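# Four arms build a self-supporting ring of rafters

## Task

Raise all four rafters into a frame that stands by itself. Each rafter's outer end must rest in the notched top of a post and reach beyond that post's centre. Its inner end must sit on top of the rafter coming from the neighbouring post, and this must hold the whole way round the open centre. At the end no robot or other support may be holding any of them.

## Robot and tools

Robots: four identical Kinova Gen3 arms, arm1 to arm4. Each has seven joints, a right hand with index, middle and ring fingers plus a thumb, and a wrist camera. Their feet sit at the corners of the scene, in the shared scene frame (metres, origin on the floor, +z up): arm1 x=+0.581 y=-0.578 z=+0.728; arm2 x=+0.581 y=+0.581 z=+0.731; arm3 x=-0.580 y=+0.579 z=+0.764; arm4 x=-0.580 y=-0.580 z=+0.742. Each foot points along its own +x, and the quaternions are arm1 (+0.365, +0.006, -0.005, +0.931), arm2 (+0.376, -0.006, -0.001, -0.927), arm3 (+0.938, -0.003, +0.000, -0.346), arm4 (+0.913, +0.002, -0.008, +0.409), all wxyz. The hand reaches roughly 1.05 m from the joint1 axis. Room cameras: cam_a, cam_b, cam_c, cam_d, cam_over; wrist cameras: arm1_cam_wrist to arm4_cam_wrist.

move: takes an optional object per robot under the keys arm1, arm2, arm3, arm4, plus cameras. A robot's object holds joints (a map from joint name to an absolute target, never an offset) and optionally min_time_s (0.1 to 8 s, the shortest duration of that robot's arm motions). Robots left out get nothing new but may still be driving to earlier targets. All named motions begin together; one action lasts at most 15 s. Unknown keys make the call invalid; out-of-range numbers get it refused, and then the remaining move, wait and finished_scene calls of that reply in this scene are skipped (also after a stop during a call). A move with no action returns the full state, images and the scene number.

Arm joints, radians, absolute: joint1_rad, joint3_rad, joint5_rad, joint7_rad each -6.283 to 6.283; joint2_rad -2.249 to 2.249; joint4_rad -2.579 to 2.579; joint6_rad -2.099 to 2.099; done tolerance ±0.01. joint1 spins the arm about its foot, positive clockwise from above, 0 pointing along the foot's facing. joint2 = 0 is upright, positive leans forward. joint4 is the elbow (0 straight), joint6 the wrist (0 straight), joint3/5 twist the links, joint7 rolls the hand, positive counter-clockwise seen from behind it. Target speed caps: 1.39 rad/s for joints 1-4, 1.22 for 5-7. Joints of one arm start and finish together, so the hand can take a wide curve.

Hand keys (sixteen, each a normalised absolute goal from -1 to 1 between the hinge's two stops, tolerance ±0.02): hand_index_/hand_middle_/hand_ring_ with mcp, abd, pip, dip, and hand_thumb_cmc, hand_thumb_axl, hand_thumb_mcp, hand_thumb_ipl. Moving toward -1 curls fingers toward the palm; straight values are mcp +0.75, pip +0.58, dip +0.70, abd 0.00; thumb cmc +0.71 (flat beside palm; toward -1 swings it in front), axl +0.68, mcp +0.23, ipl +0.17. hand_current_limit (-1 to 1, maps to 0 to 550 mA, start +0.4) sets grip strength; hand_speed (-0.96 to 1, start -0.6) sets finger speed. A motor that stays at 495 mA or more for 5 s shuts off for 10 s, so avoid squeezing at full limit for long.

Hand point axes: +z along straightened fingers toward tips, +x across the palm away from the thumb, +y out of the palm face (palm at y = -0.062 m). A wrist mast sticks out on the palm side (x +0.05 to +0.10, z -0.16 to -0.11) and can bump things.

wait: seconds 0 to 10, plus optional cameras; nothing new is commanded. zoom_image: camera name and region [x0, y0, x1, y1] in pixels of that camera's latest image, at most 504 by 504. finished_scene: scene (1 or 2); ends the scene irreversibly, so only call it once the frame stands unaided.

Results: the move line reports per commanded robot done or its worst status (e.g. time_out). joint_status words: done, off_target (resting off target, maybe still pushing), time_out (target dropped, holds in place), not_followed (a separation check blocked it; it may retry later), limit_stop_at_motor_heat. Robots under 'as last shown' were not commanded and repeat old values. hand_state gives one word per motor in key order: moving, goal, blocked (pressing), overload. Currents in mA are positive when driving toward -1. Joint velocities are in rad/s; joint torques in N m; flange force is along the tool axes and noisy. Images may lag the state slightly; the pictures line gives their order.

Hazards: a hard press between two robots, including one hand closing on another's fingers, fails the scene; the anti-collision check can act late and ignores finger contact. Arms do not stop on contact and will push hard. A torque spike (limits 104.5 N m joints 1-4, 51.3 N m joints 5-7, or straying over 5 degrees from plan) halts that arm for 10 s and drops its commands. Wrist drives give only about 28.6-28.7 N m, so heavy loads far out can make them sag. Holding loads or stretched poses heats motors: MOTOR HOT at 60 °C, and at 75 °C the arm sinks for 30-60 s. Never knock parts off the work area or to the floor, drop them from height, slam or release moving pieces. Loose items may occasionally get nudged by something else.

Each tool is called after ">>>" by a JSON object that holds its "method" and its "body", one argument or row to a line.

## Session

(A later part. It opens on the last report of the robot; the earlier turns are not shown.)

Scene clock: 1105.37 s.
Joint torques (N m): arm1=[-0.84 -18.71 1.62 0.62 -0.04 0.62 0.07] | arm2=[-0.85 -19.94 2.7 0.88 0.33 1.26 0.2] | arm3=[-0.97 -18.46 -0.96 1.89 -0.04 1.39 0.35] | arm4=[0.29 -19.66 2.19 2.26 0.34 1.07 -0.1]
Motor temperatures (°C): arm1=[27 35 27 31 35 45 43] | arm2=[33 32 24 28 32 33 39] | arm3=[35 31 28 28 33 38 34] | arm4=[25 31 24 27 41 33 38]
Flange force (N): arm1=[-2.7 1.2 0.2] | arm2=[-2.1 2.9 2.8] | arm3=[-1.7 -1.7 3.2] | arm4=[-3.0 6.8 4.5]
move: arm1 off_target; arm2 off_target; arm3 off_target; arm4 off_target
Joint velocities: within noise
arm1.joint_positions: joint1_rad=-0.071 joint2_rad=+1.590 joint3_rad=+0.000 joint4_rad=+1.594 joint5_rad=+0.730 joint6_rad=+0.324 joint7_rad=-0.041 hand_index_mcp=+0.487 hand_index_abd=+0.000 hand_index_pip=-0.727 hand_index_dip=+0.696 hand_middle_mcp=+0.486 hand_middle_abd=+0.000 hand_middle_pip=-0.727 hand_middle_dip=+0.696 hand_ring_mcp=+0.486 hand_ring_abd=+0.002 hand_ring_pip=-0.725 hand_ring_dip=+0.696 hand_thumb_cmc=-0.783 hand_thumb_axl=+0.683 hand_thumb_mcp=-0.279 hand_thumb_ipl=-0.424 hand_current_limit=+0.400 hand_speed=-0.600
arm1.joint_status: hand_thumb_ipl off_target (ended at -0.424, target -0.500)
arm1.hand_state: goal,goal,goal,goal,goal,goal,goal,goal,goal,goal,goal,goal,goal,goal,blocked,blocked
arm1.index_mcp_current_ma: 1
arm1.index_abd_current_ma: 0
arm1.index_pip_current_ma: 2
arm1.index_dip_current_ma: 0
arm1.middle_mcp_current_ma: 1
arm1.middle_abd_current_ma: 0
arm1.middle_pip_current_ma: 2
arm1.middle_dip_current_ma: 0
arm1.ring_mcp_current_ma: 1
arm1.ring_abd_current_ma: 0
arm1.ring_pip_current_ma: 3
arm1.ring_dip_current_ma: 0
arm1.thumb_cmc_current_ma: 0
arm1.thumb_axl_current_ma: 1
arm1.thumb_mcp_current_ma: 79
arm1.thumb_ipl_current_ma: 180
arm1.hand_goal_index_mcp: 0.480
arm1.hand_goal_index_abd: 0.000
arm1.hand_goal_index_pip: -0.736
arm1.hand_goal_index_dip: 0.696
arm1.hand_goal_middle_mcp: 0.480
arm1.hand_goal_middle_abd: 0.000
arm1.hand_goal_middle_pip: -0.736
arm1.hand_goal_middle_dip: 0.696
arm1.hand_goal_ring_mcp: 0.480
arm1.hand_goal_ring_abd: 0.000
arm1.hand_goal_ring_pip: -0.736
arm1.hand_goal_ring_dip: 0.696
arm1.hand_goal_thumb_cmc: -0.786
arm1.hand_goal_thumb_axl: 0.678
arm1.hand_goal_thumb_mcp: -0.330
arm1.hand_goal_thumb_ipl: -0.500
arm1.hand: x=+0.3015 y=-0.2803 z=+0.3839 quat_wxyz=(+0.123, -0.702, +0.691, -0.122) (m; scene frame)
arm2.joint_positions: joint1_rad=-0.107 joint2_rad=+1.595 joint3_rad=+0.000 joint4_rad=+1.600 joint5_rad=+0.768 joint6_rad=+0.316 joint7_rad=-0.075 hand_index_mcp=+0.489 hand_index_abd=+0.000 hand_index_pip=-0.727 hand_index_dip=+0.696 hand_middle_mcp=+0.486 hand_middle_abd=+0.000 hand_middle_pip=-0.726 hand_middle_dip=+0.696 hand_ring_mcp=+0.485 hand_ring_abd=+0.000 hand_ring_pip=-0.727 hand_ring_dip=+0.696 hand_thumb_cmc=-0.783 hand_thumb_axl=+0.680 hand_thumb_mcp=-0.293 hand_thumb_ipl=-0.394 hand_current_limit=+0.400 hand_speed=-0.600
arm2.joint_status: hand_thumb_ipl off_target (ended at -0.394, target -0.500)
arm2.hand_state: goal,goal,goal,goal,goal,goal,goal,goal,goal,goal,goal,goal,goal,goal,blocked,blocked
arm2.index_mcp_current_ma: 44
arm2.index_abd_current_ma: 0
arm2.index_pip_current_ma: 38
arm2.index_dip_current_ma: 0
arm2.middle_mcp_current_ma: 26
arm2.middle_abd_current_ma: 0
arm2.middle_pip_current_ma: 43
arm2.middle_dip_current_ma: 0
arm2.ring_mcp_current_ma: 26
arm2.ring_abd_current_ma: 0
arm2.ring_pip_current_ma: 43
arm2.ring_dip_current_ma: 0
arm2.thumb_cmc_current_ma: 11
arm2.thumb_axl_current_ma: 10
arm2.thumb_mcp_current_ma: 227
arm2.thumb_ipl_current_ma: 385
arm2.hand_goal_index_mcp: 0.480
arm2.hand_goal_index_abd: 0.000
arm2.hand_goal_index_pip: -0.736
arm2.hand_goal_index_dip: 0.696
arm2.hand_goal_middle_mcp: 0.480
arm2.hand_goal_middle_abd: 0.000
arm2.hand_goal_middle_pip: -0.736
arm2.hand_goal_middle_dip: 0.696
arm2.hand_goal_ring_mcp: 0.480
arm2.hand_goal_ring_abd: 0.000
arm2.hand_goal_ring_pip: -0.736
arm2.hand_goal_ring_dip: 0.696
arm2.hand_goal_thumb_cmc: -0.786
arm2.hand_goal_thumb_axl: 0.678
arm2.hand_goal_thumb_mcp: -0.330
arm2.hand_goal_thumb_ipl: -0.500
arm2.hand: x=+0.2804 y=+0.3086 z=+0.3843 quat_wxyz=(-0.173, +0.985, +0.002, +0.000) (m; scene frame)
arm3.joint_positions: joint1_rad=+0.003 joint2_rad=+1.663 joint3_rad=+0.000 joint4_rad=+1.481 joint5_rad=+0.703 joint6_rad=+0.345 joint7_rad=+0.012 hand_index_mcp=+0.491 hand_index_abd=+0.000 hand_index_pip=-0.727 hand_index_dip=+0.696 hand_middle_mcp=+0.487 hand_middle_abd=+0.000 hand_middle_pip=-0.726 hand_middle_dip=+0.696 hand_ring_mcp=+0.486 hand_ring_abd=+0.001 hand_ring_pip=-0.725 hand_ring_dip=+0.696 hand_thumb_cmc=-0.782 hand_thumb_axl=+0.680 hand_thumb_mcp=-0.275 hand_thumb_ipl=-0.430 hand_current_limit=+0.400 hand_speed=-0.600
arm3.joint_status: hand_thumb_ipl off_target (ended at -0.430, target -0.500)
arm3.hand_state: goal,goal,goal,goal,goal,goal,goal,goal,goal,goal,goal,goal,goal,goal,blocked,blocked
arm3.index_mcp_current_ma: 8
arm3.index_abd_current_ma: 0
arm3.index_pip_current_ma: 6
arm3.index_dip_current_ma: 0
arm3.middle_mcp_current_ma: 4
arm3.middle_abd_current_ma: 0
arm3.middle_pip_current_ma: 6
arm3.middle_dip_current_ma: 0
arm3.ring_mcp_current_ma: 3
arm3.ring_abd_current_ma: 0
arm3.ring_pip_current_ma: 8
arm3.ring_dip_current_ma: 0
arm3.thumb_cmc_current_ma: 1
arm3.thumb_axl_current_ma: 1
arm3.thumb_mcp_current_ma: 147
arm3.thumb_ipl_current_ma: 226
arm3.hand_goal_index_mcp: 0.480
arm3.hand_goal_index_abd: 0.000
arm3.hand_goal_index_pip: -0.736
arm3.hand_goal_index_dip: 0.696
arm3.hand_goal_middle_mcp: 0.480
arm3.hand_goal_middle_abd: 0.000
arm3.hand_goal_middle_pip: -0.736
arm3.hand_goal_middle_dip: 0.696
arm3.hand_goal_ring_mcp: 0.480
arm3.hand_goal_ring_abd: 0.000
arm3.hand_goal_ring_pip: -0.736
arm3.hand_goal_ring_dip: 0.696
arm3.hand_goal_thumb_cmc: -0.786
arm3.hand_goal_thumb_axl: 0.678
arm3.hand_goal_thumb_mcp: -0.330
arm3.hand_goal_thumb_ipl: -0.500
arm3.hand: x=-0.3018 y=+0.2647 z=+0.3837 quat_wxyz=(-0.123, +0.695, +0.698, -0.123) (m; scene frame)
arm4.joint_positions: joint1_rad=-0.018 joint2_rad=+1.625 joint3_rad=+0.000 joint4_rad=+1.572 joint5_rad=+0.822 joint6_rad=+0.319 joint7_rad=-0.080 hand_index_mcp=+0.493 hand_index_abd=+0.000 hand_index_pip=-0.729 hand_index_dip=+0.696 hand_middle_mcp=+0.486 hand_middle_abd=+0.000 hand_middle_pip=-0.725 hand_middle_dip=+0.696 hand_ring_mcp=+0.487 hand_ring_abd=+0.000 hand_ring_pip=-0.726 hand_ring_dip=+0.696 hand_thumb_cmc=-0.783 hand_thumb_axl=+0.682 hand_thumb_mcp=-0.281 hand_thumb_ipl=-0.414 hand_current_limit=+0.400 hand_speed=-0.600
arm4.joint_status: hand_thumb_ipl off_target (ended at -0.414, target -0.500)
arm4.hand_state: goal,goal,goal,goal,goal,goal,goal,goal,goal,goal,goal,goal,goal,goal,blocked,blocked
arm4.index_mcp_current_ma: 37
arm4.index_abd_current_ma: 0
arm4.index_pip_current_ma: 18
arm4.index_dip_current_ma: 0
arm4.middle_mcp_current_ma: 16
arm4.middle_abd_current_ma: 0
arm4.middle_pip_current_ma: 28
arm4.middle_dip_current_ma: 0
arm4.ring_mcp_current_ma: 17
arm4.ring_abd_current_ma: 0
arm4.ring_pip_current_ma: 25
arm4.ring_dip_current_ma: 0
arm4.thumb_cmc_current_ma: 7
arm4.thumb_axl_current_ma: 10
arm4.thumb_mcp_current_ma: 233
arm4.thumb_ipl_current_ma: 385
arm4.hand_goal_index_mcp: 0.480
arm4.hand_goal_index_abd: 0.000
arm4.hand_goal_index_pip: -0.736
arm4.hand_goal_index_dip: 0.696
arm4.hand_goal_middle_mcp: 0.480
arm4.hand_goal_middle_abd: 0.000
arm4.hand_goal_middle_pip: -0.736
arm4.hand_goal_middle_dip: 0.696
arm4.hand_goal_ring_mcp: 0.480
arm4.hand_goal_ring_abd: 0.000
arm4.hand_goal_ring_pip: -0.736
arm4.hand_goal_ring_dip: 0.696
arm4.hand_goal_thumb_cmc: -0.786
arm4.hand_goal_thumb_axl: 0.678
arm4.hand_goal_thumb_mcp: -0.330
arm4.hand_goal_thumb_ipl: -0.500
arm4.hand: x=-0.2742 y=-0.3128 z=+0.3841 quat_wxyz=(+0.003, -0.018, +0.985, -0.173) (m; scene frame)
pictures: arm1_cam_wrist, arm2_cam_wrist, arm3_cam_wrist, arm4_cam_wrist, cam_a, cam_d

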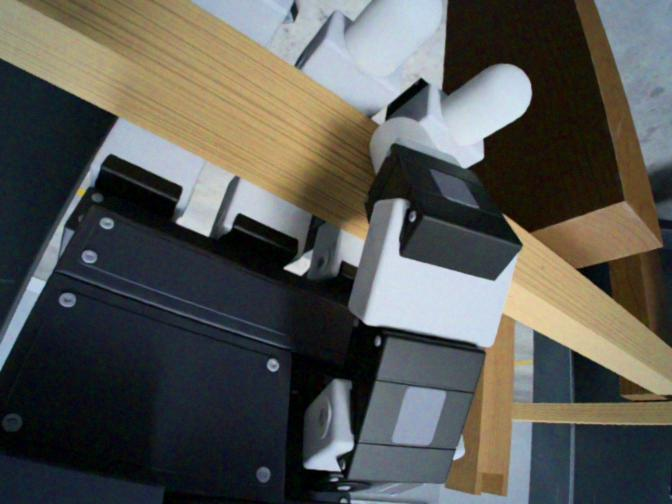

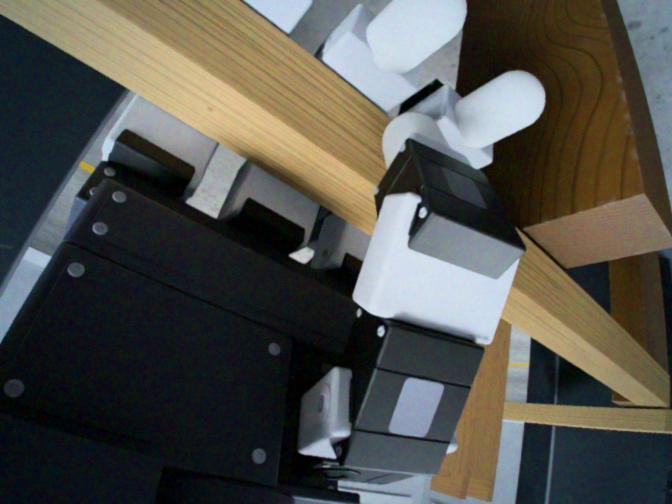

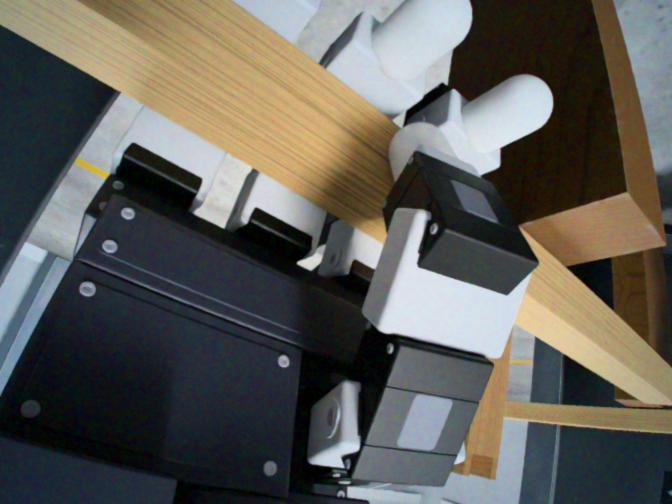

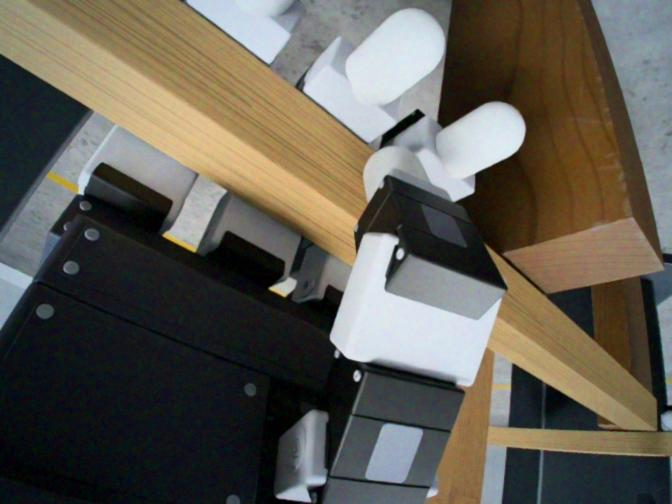

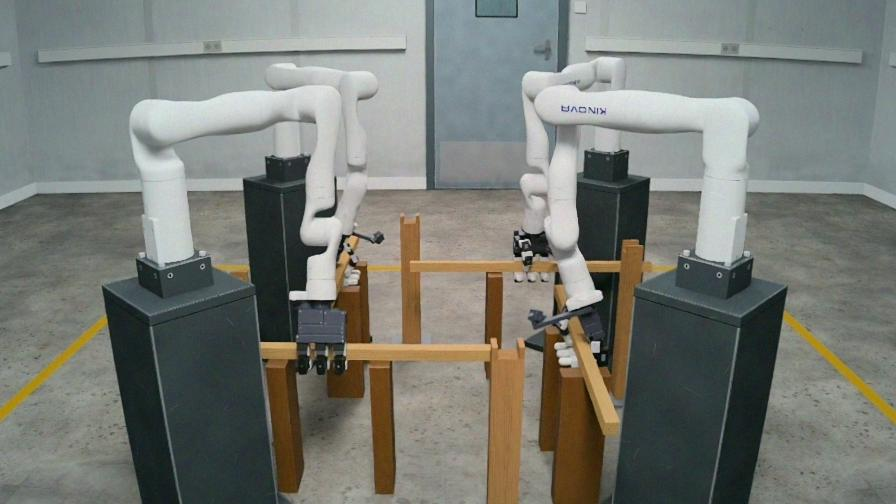

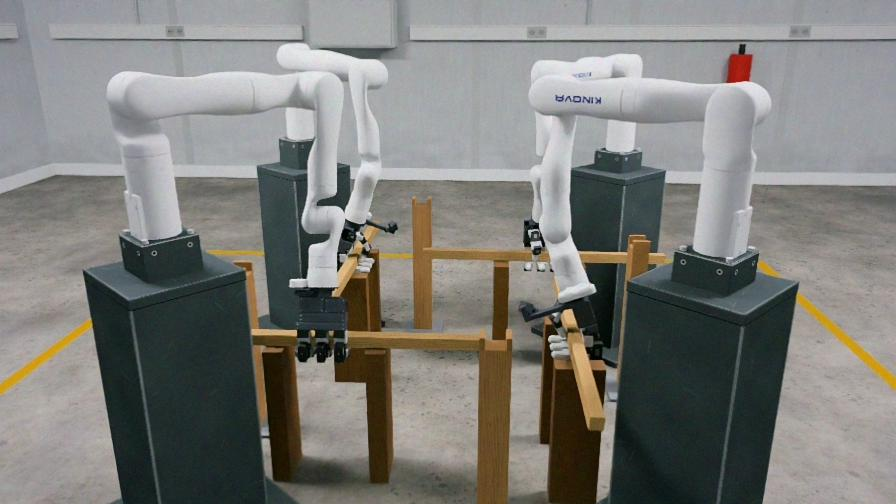

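>>> {"method": "move", "body": {
  "cameras": ["cam_over","cam_a","cam_b","cam_c","cam_d"]
}}

>>> {"method": "zoom_image", "body": {
  "camera": "cam_over",
  "region": [270, 255, 330, 315]
}}

>>> {"method": "zoom_image", "body": {
  "camera": "cam_over",
  "region": [580, 200, 640, 260]
}}

>>> {"method": "zoom_image", "body": {
  "camera": "cam_over",
  "region": [400, 90, 460, 150]
}}

>>> {"method": "zoom_image", "body": {
  "camera": "cam_over",
  "region": [460, 390, 520, 450]
}}

>>> {"method": "zoom_image", "body": {
  "camera": "cam_a",
  "region": [390, 200, 670, 420]
}}

>>> {"method": "zoom_image", "body": {
  "camera": "cam_d",
  "region": [390, 180, 670, 400]
}}

Scene clock: 1120.77 s.
Joint torques (N m): arm1=[-0.83 -18.71 1.61 0.59 -0.02 0.6 0.05] | arm2=[-0.89 -19.97 2.77 0.88 0.33 1.24 0.19] | arm3=[-0.94 -18.54 -0.97 1.84 -0.01 1.42 0.39] | arm4=[0.35 -19.55 2.16 2.26 0.36 1.05 -0.17]
Motor temperatures (°C): arm1=[27 36 27 31 35 45 43] | arm2=[33 32 24 28 32 33 39] | arm3=[35 31 28 28 33 38 34] | arm4=[25 31 24 27 40 33 38]
Flange force (N): arm1=[-2.7 1.1 0.2] | arm2=[-2.3 3.0 2.8] | arm3=[-1.3 -1.9 3.3] | arm4=[-3.1 6.8 4.2]
Joint velocities: within noise
arm1.joint_positions: joint1_rad=-0.071 joint2_rad=+1.590 joint3_rad=+0.000 joint4_rad=+1.593 joint5_rad=+0.730 joint6_rad=+0.324 joint7_rad=-0.041 hand_index_mcp=+0.487 hand_index_abd=+0.000 hand_index_pip=-0.727 hand_index_dip=+0.696 hand_middle_mcp=+0.486 hand_middle_abd=+0.000 hand_middle_pip=-0.727 hand_middle_dip=+0.696 hand_ring_mcp=+0.486 hand_ring_abd=+0.002 hand_ring_pip=-0.725 hand_ring_dip=+0.696 hand_thumb_cmc=-0.783 hand_thumb_axl=+0.683 hand_thumb_mcp=-0.279 hand_thumb_ipl=-0.424 hand_current_limit=+0.400 hand_speed=-0.600
arm1.joint_status: hand_thumb_ipl off_target (ended at -0.424, target -0.500)
arm1.hand_state: goal,goal,goal,goal,goal,goal,goal,goal,goal,goal,goal,goal,goal,goal,blocked,blocked
arm1.index_mcp_current_ma: 1
arm1.index_abd_current_ma: 0
arm1.index_pip_current_ma: 2
arm1.index_dip_current_ma: 0
arm1.middle_mcp_current_ma: 1
arm1.middle_abd_current_ma: 0
arm1.middle_pip_current_ma: 2
arm1.middle_dip_current_ma: 0
arm1.ring_mcp_current_ma: 1
arm1.ring_abd_current_ma: 0
arm1.ring_pip_current_ma: 3
arm1.ring_dip_current_ma: 0
arm1.thumb_cmc_current_ma: 0
arm1.thumb_axl_current_ma: 1
arm1.thumb_mcp_current_ma: 79
arm1.thumb_ipl_current_ma: 180
arm1.hand_goal_index_mcp: 0.480
arm1.hand_goal_index_abd: 0.000
arm1.hand_goal_index_pip: -0.736
arm1.hand_goal_index_dip: 0.696
arm1.hand_goal_middle_mcp: 0.480
arm1.hand_goal_middle_abd: 0.000
arm1.hand_goal_middle_pip: -0.736
arm1.hand_goal_middle_dip: 0.696
arm1.hand_goal_ring_mcp: 0.480
arm1.hand_goal_ring_abd: 0.000
arm1.hand_goal_ring_pip: -0.736
arm1.hand_goal_ring_dip: 0.696
arm1.hand_goal_thumb_cmc: -0.786
arm1.hand_goal_thumb_axl: 0.678
arm1.hand_goal_thumb_mcp: -0.330
arm1.hand_goal_thumb_ipl: -0.500
arm1.hand: x=+0.3015 y=-0.2803 z=+0.3839 quat_wxyz=(+0.124, -0.702, +0.691, -0.122) (m; scene frame)
arm2.joint_positions: joint1_rad=-0.107 joint2_rad=+1.595 joint3_rad=+0.000 joint4_rad=+1.600 joint5_rad=+0.768 joint6_rad=+0.316 joint7_rad=-0.075 hand_index_mcp=+0.489 hand_index_abd=+0.000 hand_index_pip=-0.727 hand_index_dip=+0.696 hand_middle_mcp=+0.486 hand_middle_abd=+0.000 hand_middle_pip=-0.726 hand_middle_dip=+0.696 hand_ring_mcp=+0.485 hand_ring_abd=+0.000 hand_ring_pip=-0.727 hand_ring_dip=+0.696 hand_thumb_cmc=-0.783 hand_thumb_axl=+0.680 hand_thumb_mcp=-0.293 hand_thumb_ipl=-0.394 hand_current_limit=+0.400 hand_speed=-0.600
arm2.joint_status: hand_thumb_ipl off_target (ended at -0.394, target -0.500)
arm2.hand_state: goal,goal,goal,goal,goal,goal,goal,goal,goal,goal,goal,goal,goal,goal,blocked,blocked
arm2.index_mcp_current_ma: 44
arm2.index_abd_current_ma: 0
arm2.index_pip_current_ma: 38
arm2.index_dip_current_ma: 0
arm2.middle_mcp_current_ma: 26
arm2.middle_abd_current_ma: 0
arm2.middle_pip_current_ma: 43
arm2.middle_dip_current_ma: 0
arm2.ring_mcp_current_ma: 26
arm2.ring_abd_current_ma: 0
arm2.ring_pip_current_ma: 43
arm2.ring_dip_current_ma: 0
arm2.thumb_cmc_current_ma: 11
arm2.thumb_axl_current_ma: 10
arm2.thumb_mcp_current_ma: 227
arm2.thumb_ipl_current_ma: 385
arm2.hand_goal_index_mcp: 0.480
arm2.hand_goal_index_abd: 0.000
arm2.hand_goal_index_pip: -0.736
arm2.hand_goal_index_dip: 0.696
arm2.hand_goal_middle_mcp: 0.480
arm2.hand_goal_middle_abd: 0.000
arm2.hand_goal_middle_pip: -0.736
arm2.hand_goal_middle_dip: 0.696
arm2.hand_goal_ring_mcp: 0.480
arm2.hand_goal_ring_abd: 0.000
arm2.hand_goal_ring_pip: -0.736
arm2.hand_goal_ring_dip: 0.696
arm2.hand_goal_thumb_cmc: -0.786
arm2.hand_goal_thumb_axl: 0.678
arm2.hand_goal_thumb_mcp: -0.330
arm2.hand_goal_thumb_ipl: -0.500
arm2.hand: x=+0.2804 y=+0.3086 z=+0.3843 quat_wxyz=(-0.173, +0.985, +0.002, +0.000) (m; scene frame)
arm3.joint_positions: joint1_rad=+0.003 joint2_rad=+1.663 joint3_rad=+0.000 joint4_rad=+1.481 joint5_rad=+0.703 joint6_rad=+0.345 joint7_rad=+0.012 hand_index_mcp=+0.491 hand_index_abd=+0.000 hand_index_pip=-0.727 hand_index_dip=+0.696 hand_middle_mcp=+0.487 hand_middle_abd=+0.000 hand_middle_pip=-0.726 hand_middle_dip=+0.696 hand_ring_mcp=+0.486 hand_ring_abd=+0.001 hand_ring_pip=-0.725 hand_ring_dip=+0.696 hand_thumb_cmc=-0.782 hand_thumb_axl=+0.680 hand_thumb_mcp=-0.275 hand_thumb_ipl=-0.430 hand_current_limit=+0.400 hand_speed=-0.600
arm3.joint_status: hand_thumb_ipl off_target (ended at -0.430, target -0.500)
arm3.hand_state: goal,goal,goal,goal,goal,goal,goal,goal,goal,goal,goal,goal,goal,goal,blocked,blocked
arm3.index_mcp_current_ma: 8
arm3.index_abd_current_ma: 0
arm3.index_pip_current_ma: 6
arm3.index_dip_current_ma: 0
arm3.middle_mcp_current_ma: 4
arm3.middle_abd_current_ma: 0
arm3.middle_pip_current_ma: 6
arm3.middle_dip_current_ma: 0
arm3.ring_mcp_current_ma: 3
arm3.ring_abd_current_ma: 0
arm3.ring_pip_current_ma: 8
arm3.ring_dip_current_ma: 0
arm3.thumb_cmc_current_ma: 1
arm3.thumb_axl_current_ma: 1
arm3.thumb_mcp_current_ma: 147
arm3.thumb_ipl_current_ma: 226
arm3.hand_goal_index_mcp: 0.480
arm3.hand_goal_index_abd: 0.000
arm3.hand_goal_index_pip: -0.736
arm3.hand_goal_index_dip: 0.696
arm3.hand_goal_middle_mcp: 0.480
arm3.hand_goal_middle_abd: 0.000
arm3.hand_goal_middle_pip: -0.736
arm3.hand_goal_middle_dip: 0.696
arm3.hand_goal_ring_mcp: 0.480
arm3.hand_goal_ring_abd: 0.000
arm3.hand_goal_ring_pip: -0.736
arm3.hand_goal_ring_dip: 0.696
arm3.hand_goal_thumb_cmc: -0.786
arm3.hand_goal_thumb_axl: 0.678
arm3.hand_goal_thumb_mcp: -0.330
arm3.hand_goal_thumb_ipl: -0.500
arm3.hand: x=-0.3018 y=+0.2647 z=+0.3837 quat_wxyz=(-0.123, +0.695, +0.698, -0.123) (m; scene frame)
arm4.joint_positions: joint1_rad=-0.018 joint2_rad=+1.625 joint3_rad=+0.000 joint4_rad=+1.572 joint5_rad=+0.822 joint6_rad=+0.319 joint7_rad=-0.080 hand_index_mcp=+0.493 hand_index_abd=+0.000 hand_index_pip=-0.729 hand_index_dip=+0.696 hand_middle_mcp=+0.486 hand_middle_abd=+0.000 hand_middle_pip=-0.725 hand_middle_dip=+0.696 hand_ring_mcp=+0.487 hand_ring_abd=+0.000 hand_ring_pip=-0.726 hand_ring_dip=+0.696 hand_thumb_cmc=-0.783 hand_thumb_axl=+0.682 hand_thumb_mcp=-0.281 hand_thumb_ipl=-0.414 hand_current_limit=+0.400 hand_speed=-0.600
arm4.joint_status: hand_thumb_ipl off_target (ended at -0.414, target -0.500)
arm4.hand_state: goal,goal,goal,goal,goal,goal,goal,goal,goal,goal,goal,goal,goal,goal,blocked,blocked
arm4.index_mcp_current_ma: 37
arm4.index_abd_current_ma: 0
arm4.index_pip_current_ma: 18
arm4.index_dip_current_ma: 0
arm4.middle_mcp_current_ma: 16
arm4.middle_abd_current_ma: 0
arm4.middle_pip_current_ma: 28
arm4.middle_dip_current_ma: 0
arm4.ring_mcp_current_ma: 17
arm4.ring_abd_current_ma: 0
arm4.ring_pip_current_ma: 25
arm4.ring_dip_current_ma: 0
arm4.thumb_cmc_current_ma: 7
arm4.thumb_axl_current_ma: 10
arm4.thumb_mcp_current_ma: 233
arm4.thumb_ipl_current_ma: 385
arm4.hand_goal_index_mcp: 0.480
arm4.hand_goal_index_abd: 0.000
arm4.hand_goal_index_pip: -0.736
arm4.hand_goal_index_dip: 0.696
arm4.hand_goal_middle_mcp: 0.480
arm4.hand_goal_middle_abd: 0.000
arm4.hand_goal_middle_pip: -0.736
arm4.hand_goal_middle_dip: 0.696
arm4.hand_goal_ring_mcp: 0.480
arm4.hand_goal_ring_abd: 0.000
arm4.hand_goal_ring_pip: -0.736
arm4.hand_goal_ring_dip: 0.696
arm4.hand_goal_thumb_cmc: -0.786
arm4.hand_goal_thumb_axl: 0.678
arm4.hand_goal_thumb_mcp: -0.330
arm4.hand_goal_thumb_ipl: -0.500
arm4.hand: x=-0.2743 y=-0.3128 z=+0.3841 quat_wxyz=(+0.003, -0.018, +0.985, -0.173) (m; scene frame)
pictures: cam_a, cam_b, cam_c, cam_d, cam_over

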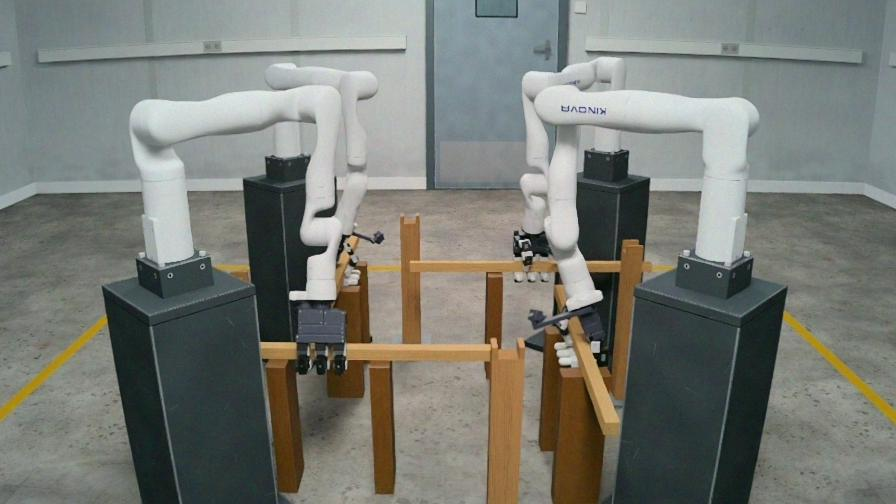

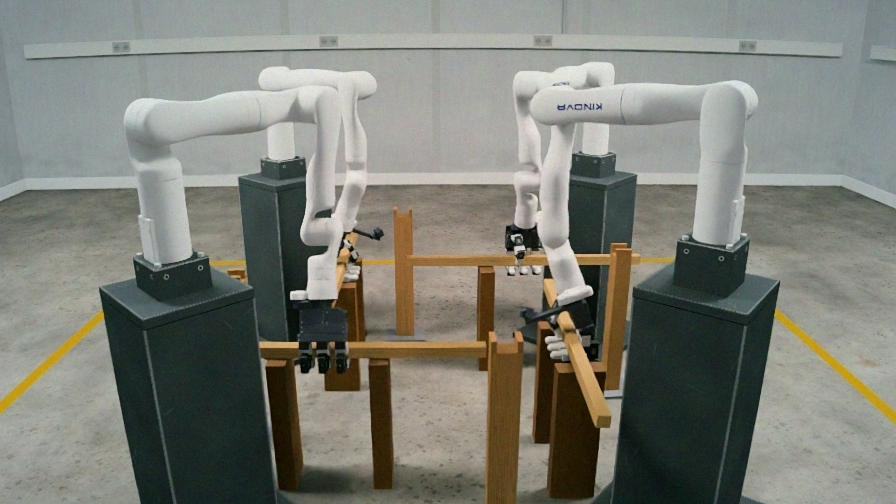

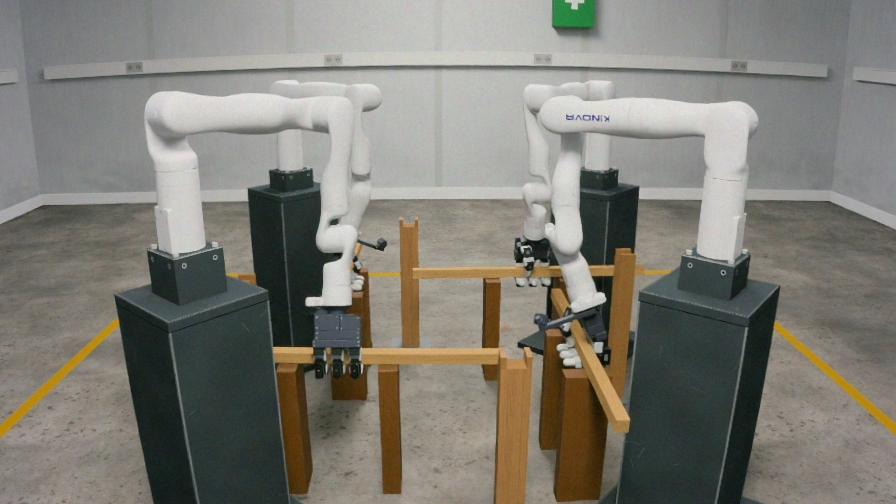

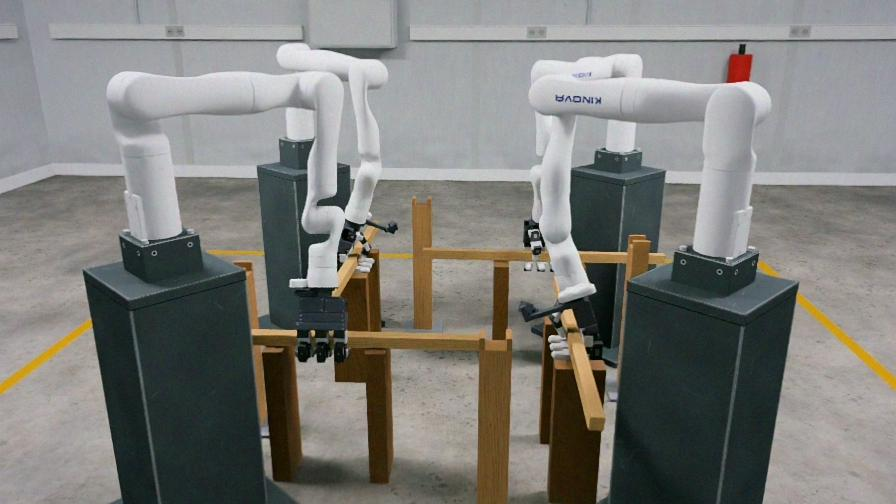

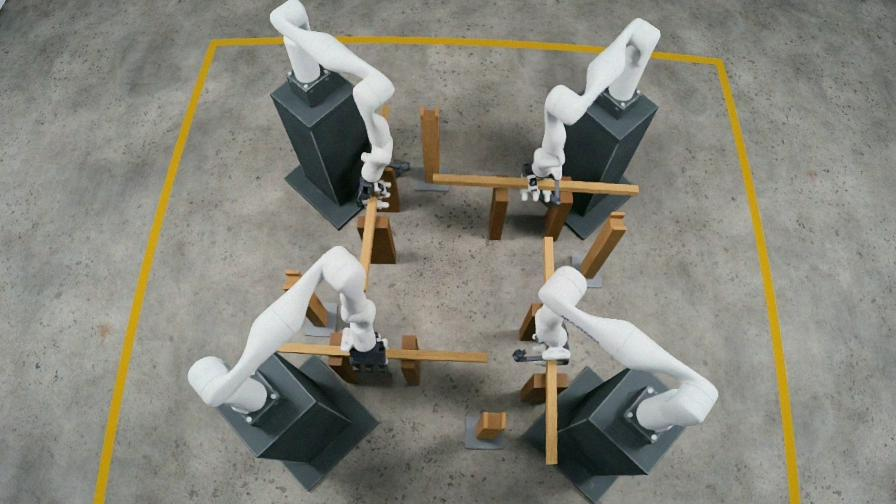

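Scaled by 8.400 from the camera's 896x504 image, which has a finer 1280x720 frame.

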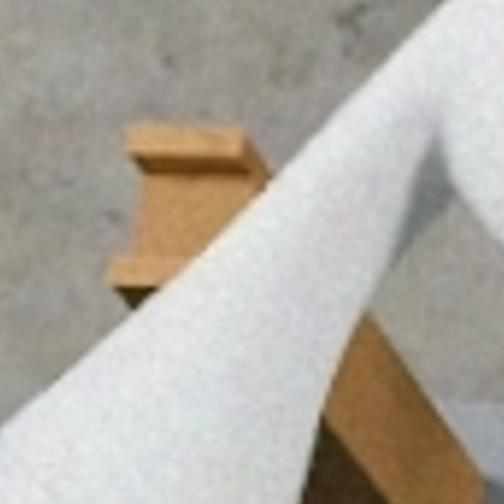

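Scaled by 8.400 from the camera's 896x504 image, which has a finer 1280x720 frame.

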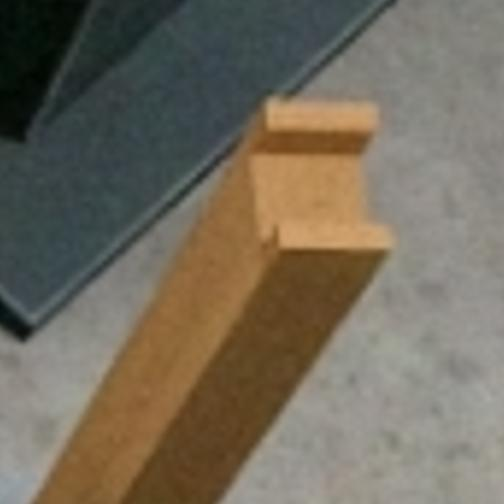

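Scaled by 8.400 from the camera's 896x504 image, which has a finer 1280x720 frame.

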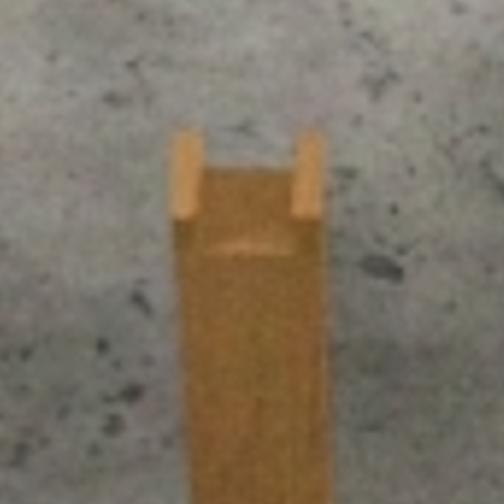

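Scaled by 8.400 from the camera's 896x504 image, which has a finer 1280x720 frame.

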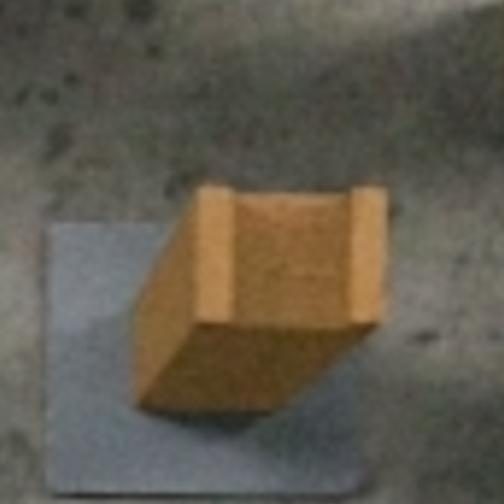

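Scaled by 1.800 from the camera's 896x504 image, which has a finer 1280x720 frame.

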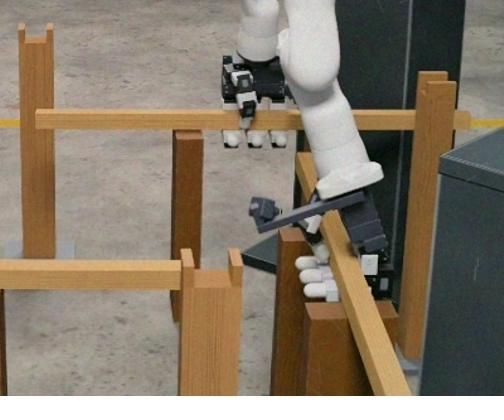

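Scaled by 1.800 from the camera's 896x504 image, which has a finer 1280x720 frame.

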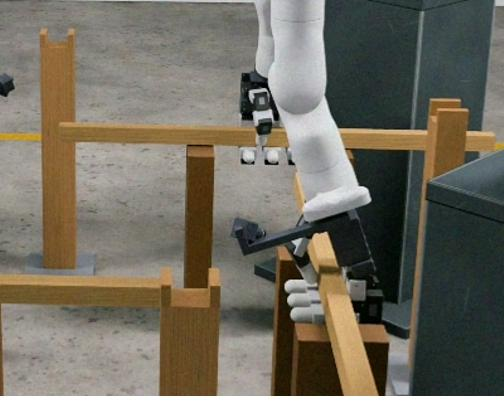

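>>> {"method": "move", "body": {
  "arm1": {"joints":{"joint1_rad":-0.0682,"joint2_rad":1.1998,"joint4_rad":1.8856,"joint5_rad":0.5753,"joint6_rad":0.4026,"joint7_rad":0.1272},"min_time_s":3},
  "cameras": ["arm1_cam_wrist","cam_a","cam_d"]
}}

Scene clock: 1264.73 s.
Joint torques (N m): arm1=[-0.72 -18.23 1.71 -0.15 -0.01 0.73 0.02] | arm2=[-0.9 -19.99 2.77 0.87 0.33 1.25 0.19] | arm3=[-1.07 -18.42 -0.93 1.91 -0.04 1.36 0.3] | arm4=[0.36 -19.54 2.12 2.23 0.38 1.03 -0.13]
Motor temperatures (°C): arm1=[27 36 27 31 35 45 43] | arm2=[33 35 24 28 32 33 39] | arm3=[35 32 28 28 33 38 34] | arm4=[25 33 24 27 40 33 38]
Flange force (N): arm1=[-2.1 0.6 0.1] | arm2=[-2.3 3.0 2.9] | arm3=[-2.2 -1.5 3.2] | arm4=[-2.9 6.7 4.2]
move: arm1 done
Joint velocities: within noise
arm1.joint_positions: joint1_rad=-0.068 joint2_rad=+1.200 joint3_rad=+0.000 joint4_rad=+1.886 joint5_rad=+0.575 joint6_rad=+0.403 joint7_rad=+0.127 hand_index_mcp=+0.490 hand_index_abd=+0.000 hand_index_pip=-0.727 hand_index_dip=+0.696 hand_middle_mcp=+0.487 hand_middle_abd=+0.000 hand_middle_pip=-0.728 hand_middle_dip=+0.696 hand_ring_mcp=+0.486 hand_ring_abd=+0.002 hand_ring_pip=-0.726 hand_ring_dip=+0.696 hand_thumb_cmc=-0.783 hand_thumb_axl=+0.681 hand_thumb_mcp=-0.279 hand_thumb_ipl=-0.429 hand_current_limit=+0.400 hand_speed=-0.600
arm1.joint_status: all done
arm1.hand_state: goal,goal,goal,goal,goal,goal,goal,goal,goal,goal,goal,goal,goal,goal,blocked,blocked
arm1.index_mcp_current_ma: 3
arm1.index_abd_current_ma: 0
arm1.index_pip_current_ma: 2
arm1.index_dip_current_ma: 0
arm1.middle_mcp_current_ma: 2
arm1.middle_abd_current_ma: 0
arm1.middle_pip_current_ma: 2
arm1.middle_dip_current_ma: 0
arm1.ring_mcp_current_ma: 1
arm1.ring_abd_current_ma: 0
arm1.ring_pip_current_ma: 2
arm1.ring_dip_current_ma: 0
arm1.thumb_cmc_current_ma: 0
arm1.thumb_axl_current_ma: 0
arm1.thumb_mcp_current_ma: 79
arm1.thumb_ipl_current_ma: 156
arm1.hand_goal_index_mcp: 0.480
arm1.hand_goal_index_abd: 0.000
arm1.hand_goal_index_pip: -0.736
arm1.hand_goal_index_dip: 0.696
arm1.hand_goal_middle_mcp: 0.480
arm1.hand_goal_middle_abd: 0.000
arm1.hand_goal_middle_pip: -0.736
arm1.hand_goal_middle_dip: 0.696
arm1.hand_goal_ring_mcp: 0.480
arm1.hand_goal_ring_abd: 0.000
arm1.hand_goal_ring_pip: -0.736
arm1.hand_goal_ring_dip: 0.696
arm1.hand_goal_thumb_cmc: -0.786
arm1.hand_goal_thumb_axl: 0.678
arm1.hand_goal_thumb_mcp: -0.330
arm1.hand_goal_thumb_ipl: -0.500
arm1.hand: x=+0.3018 y=-0.2803 z=+0.5449 quat_wxyz=(+0.124, -0.702, +0.691, -0.122) (m; scene frame)
arm2, arm3, arm4: as last shown
pictures: arm1_cam_wrist, cam_a, cam_d

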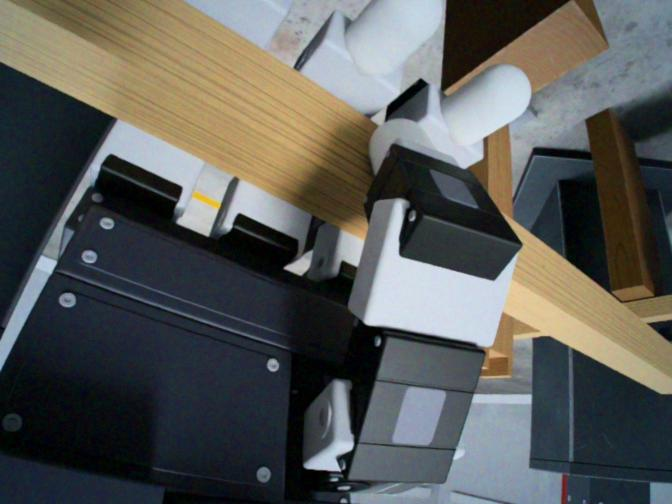

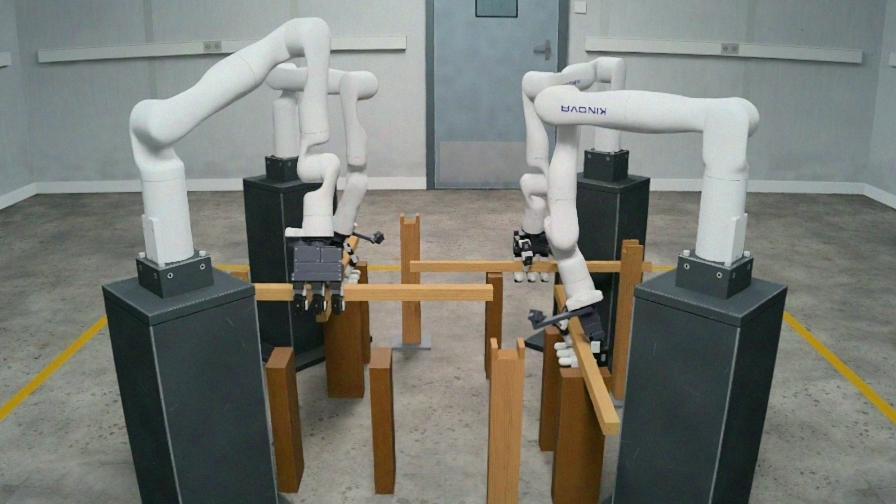

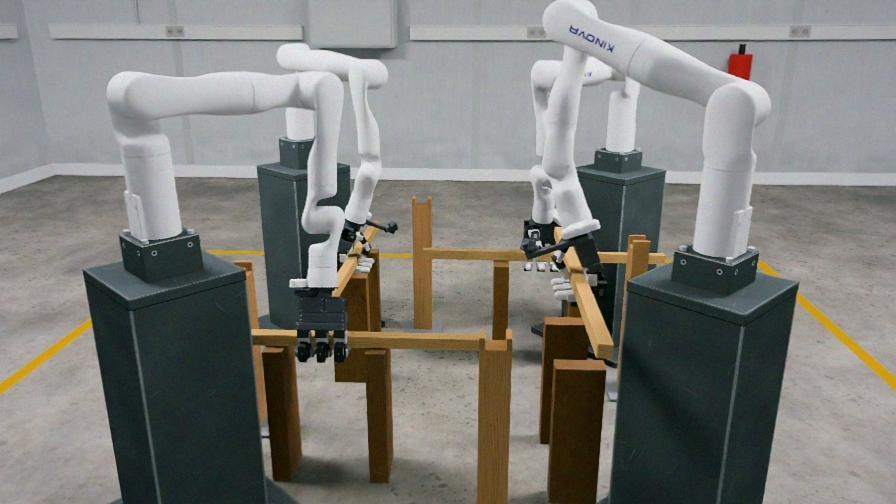

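>>> {"method": "move", "body": {
  "arm1": {"joints":{"joint1_rad":-0.2833,"joint2_rad":1.1471,"joint4_rad":1.3220,"joint5_rad":0.3880,"joint6_rad":0.9592,"joint7_rad":0.1619},"min_time_s":4},
  "cameras": ["arm1_cam_wrist","cam_a","cam_b","cam_c","cam_d","cam_over"]
}}

>>> {"method": "zoom_image", "body": {
  "camera": "cam_d",
  "region": [450, 290, 550, 390]
}}

>>> {"method": "zoom_image", "body": {
  "camera": "cam_over",
  "region": [450, 360, 550, 460]
}}

>>> {"method": "zoom_image", "body": {
  "camera": "cam_c",
  "region": [550, 200, 700, 300]
}}

Scene clock: 1275.60 s.
Joint torques (N m): arm1=[-0.67 -23.44 2.13 -5.5 0.64 0.56 -0.09] | arm2=[-0.89 -19.91 2.79 0.93 0.35 1.27 0.2] | arm3=[-1.03 -18.43 -0.97 1.89 -0.04 1.39 0.33] | arm4=[0.31 -19.67 2.13 2.24 0.33 1.03 -0.17]
Motor temperatures (°C): arm1=[27 37 27 31 35 45 42] | arm2=[33 35 24 28 32 33 39] | arm3=[35 32 28 28 33 38 34] | arm4=[25 33 24 27 40 33 38]
Flange force (N): arm1=[-0.5 -0.1 2.2] | arm2=[-2.4 3.1 2.8] | arm3=[-1.8 -1.8 3.2] | arm4=[-3.1 6.8 4.5]
move: arm1 done
Joint velocities: within noise
arm1.joint_positions: joint1_rad=-0.283 joint2_rad=+1.147 joint3_rad=+0.000 joint4_rad=+1.322 joint5_rad=+0.388 joint6_rad=+0.959 joint7_rad=+0.162 hand_index_mcp=+0.490 hand_index_abd=+0.000 hand_index_pip=-0.727 hand_index_dip=+0.696 hand_middle_mcp=+0.487 hand_middle_abd=+0.000 hand_middle_pip=-0.728 hand_middle_dip=+0.696 hand_ring_mcp=+0.486 hand_ring_abd=+0.002 hand_ring_pip=-0.726 hand_ring_dip=+0.696 hand_thumb_cmc=-0.783 hand_thumb_axl=+0.681 hand_thumb_mcp=-0.279 hand_thumb_ipl=-0.429 hand_current_limit=+0.400 hand_speed=-0.600
arm1.joint_status: all done
arm1.hand_state: goal,goal,goal,goal,goal,goal,goal,goal,goal,goal,goal,goal,goal,goal,blocked,blocked
arm1.index_mcp_current_ma: 3
arm1.index_abd_current_ma: 0
arm1.index_pip_current_ma: 2
arm1.index_dip_current_ma: 0
arm1.middle_mcp_current_ma: 2
arm1.middle_abd_current_ma: 0
arm1.middle_pip_current_ma: 2
arm1.middle_dip_current_ma: 0
arm1.ring_mcp_current_ma: 1
arm1.ring_abd_current_ma: 0
arm1.ring_pip_current_ma: 2
arm1.ring_dip_current_ma: 0
arm1.thumb_cmc_current_ma: 0
arm1.thumb_axl_current_ma: 0
arm1.thumb_mcp_current_ma: 79
arm1.thumb_ipl_current_ma: 156
arm1.hand_goal_index_mcp: 0.480
arm1.hand_goal_index_abd: 0.000
arm1.hand_goal_index_pip: -0.736
arm1.hand_goal_index_dip: 0.696
arm1.hand_goal_middle_mcp: 0.480
arm1.hand_goal_middle_abd: 0.000
arm1.hand_goal_middle_pip: -0.736
arm1.hand_goal_middle_dip: 0.696
arm1.hand_goal_ring_mcp: 0.480
arm1.hand_goal_ring_abd: 0.000
arm1.hand_goal_ring_pip: -0.736
arm1.hand_goal_ring_dip: 0.696
arm1.hand_goal_thumb_cmc: -0.786
arm1.hand_goal_thumb_axl: 0.678
arm1.hand_goal_thumb_mcp: -0.330
arm1.hand_goal_thumb_ipl: -0.500
arm1.hand: x=+0.0991 y=-0.2163 z=+0.6455 quat_wxyz=(+0.191, -0.681, +0.705, -0.053) (m; scene frame)
arm2, arm3, arm4: as last shown
arm3.hand: x=-0.3018 y=+0.2647 z=+0.3836 quat_wxyz=(-0.123, +0.695, +0.698, -0.123) (m; scene frame)
pictures: arm1_cam_wrist, cam_a, cam_b, cam_c, cam_d, cam_over

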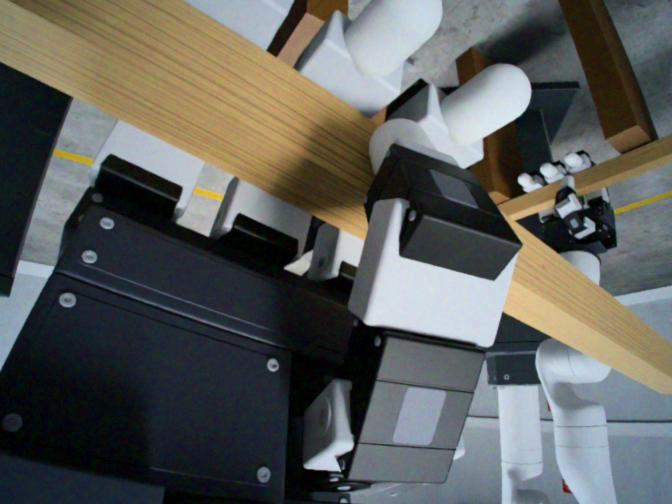

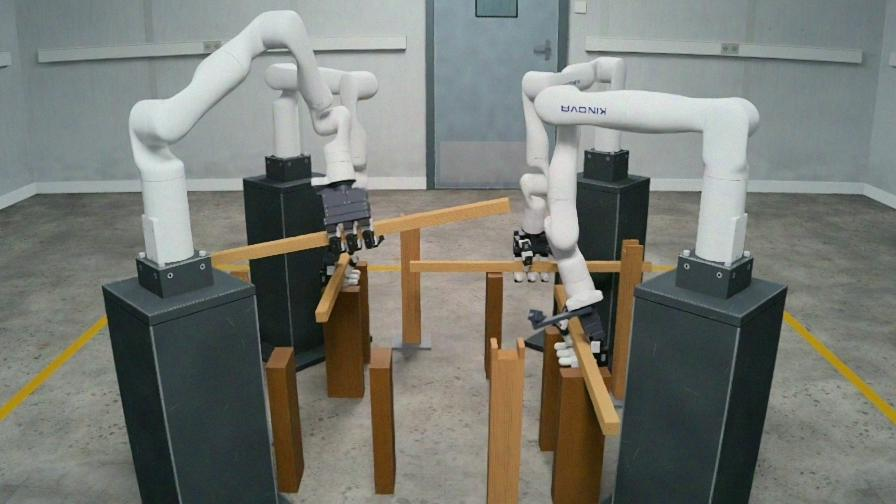

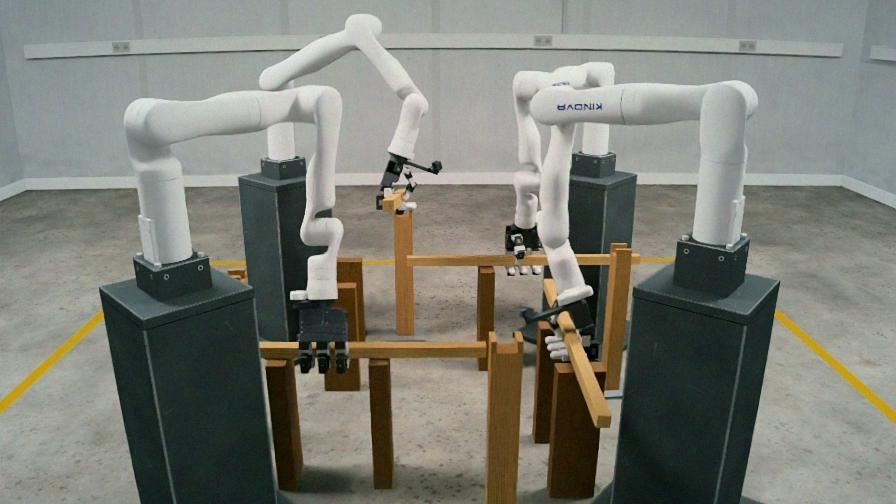

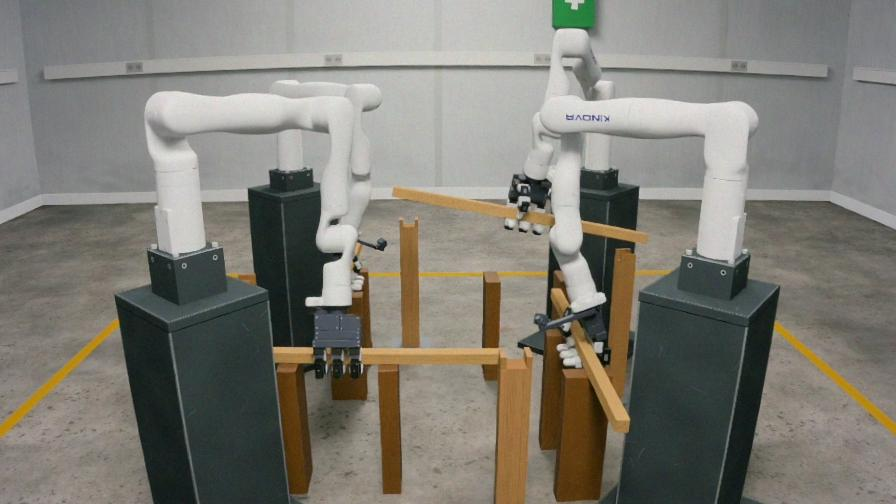

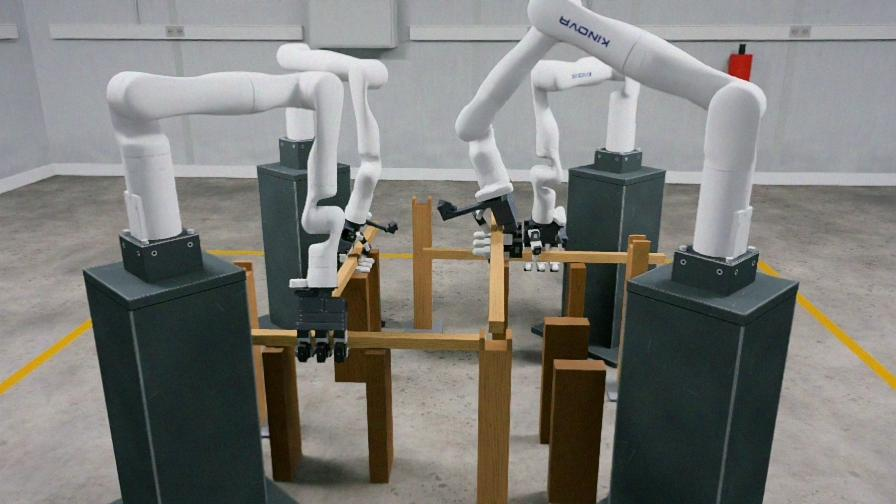

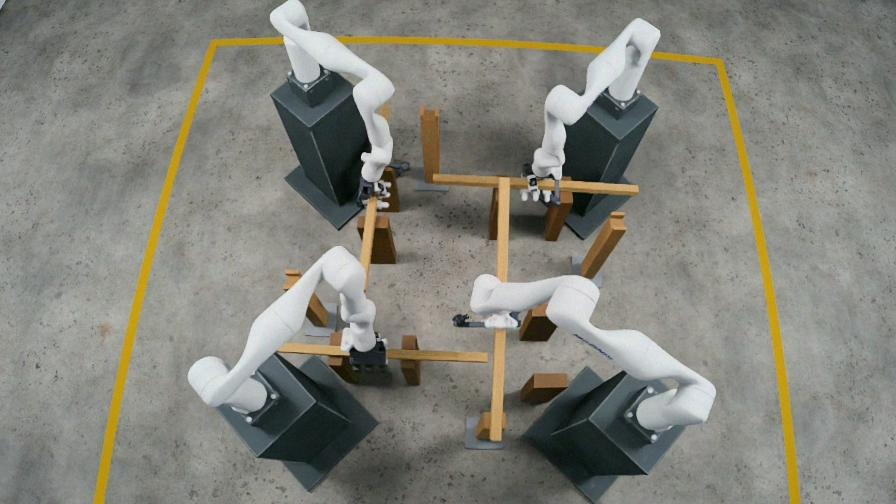

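Scaled by 5.040 from the camera's 896x504 image, which has a finer 1280x720 frame.

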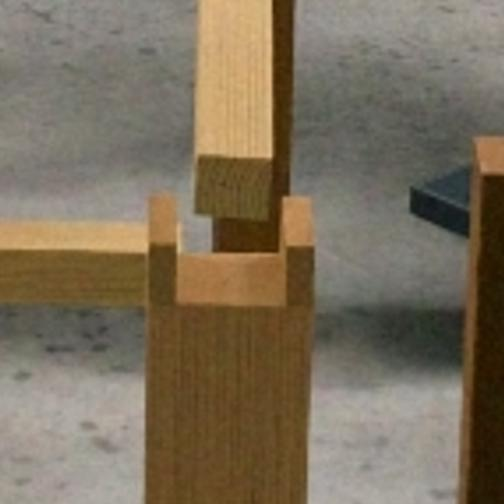

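Scaled by 5.040 from the camera's 896x504 image, which has a finer 1280x720 frame.

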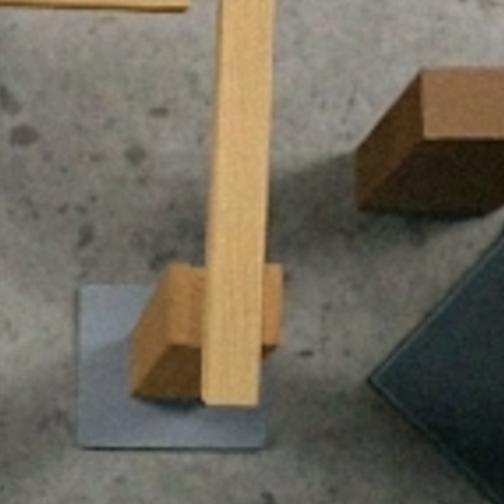

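Scaled by 3.360 from the camera's 896x504 image, which has a finer 1280x720 frame.

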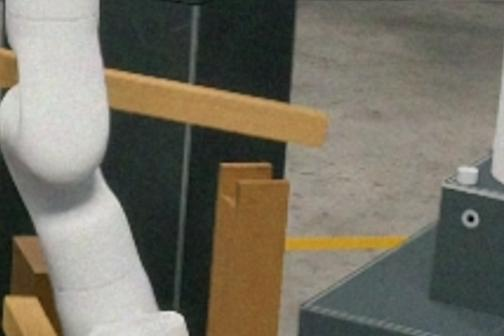

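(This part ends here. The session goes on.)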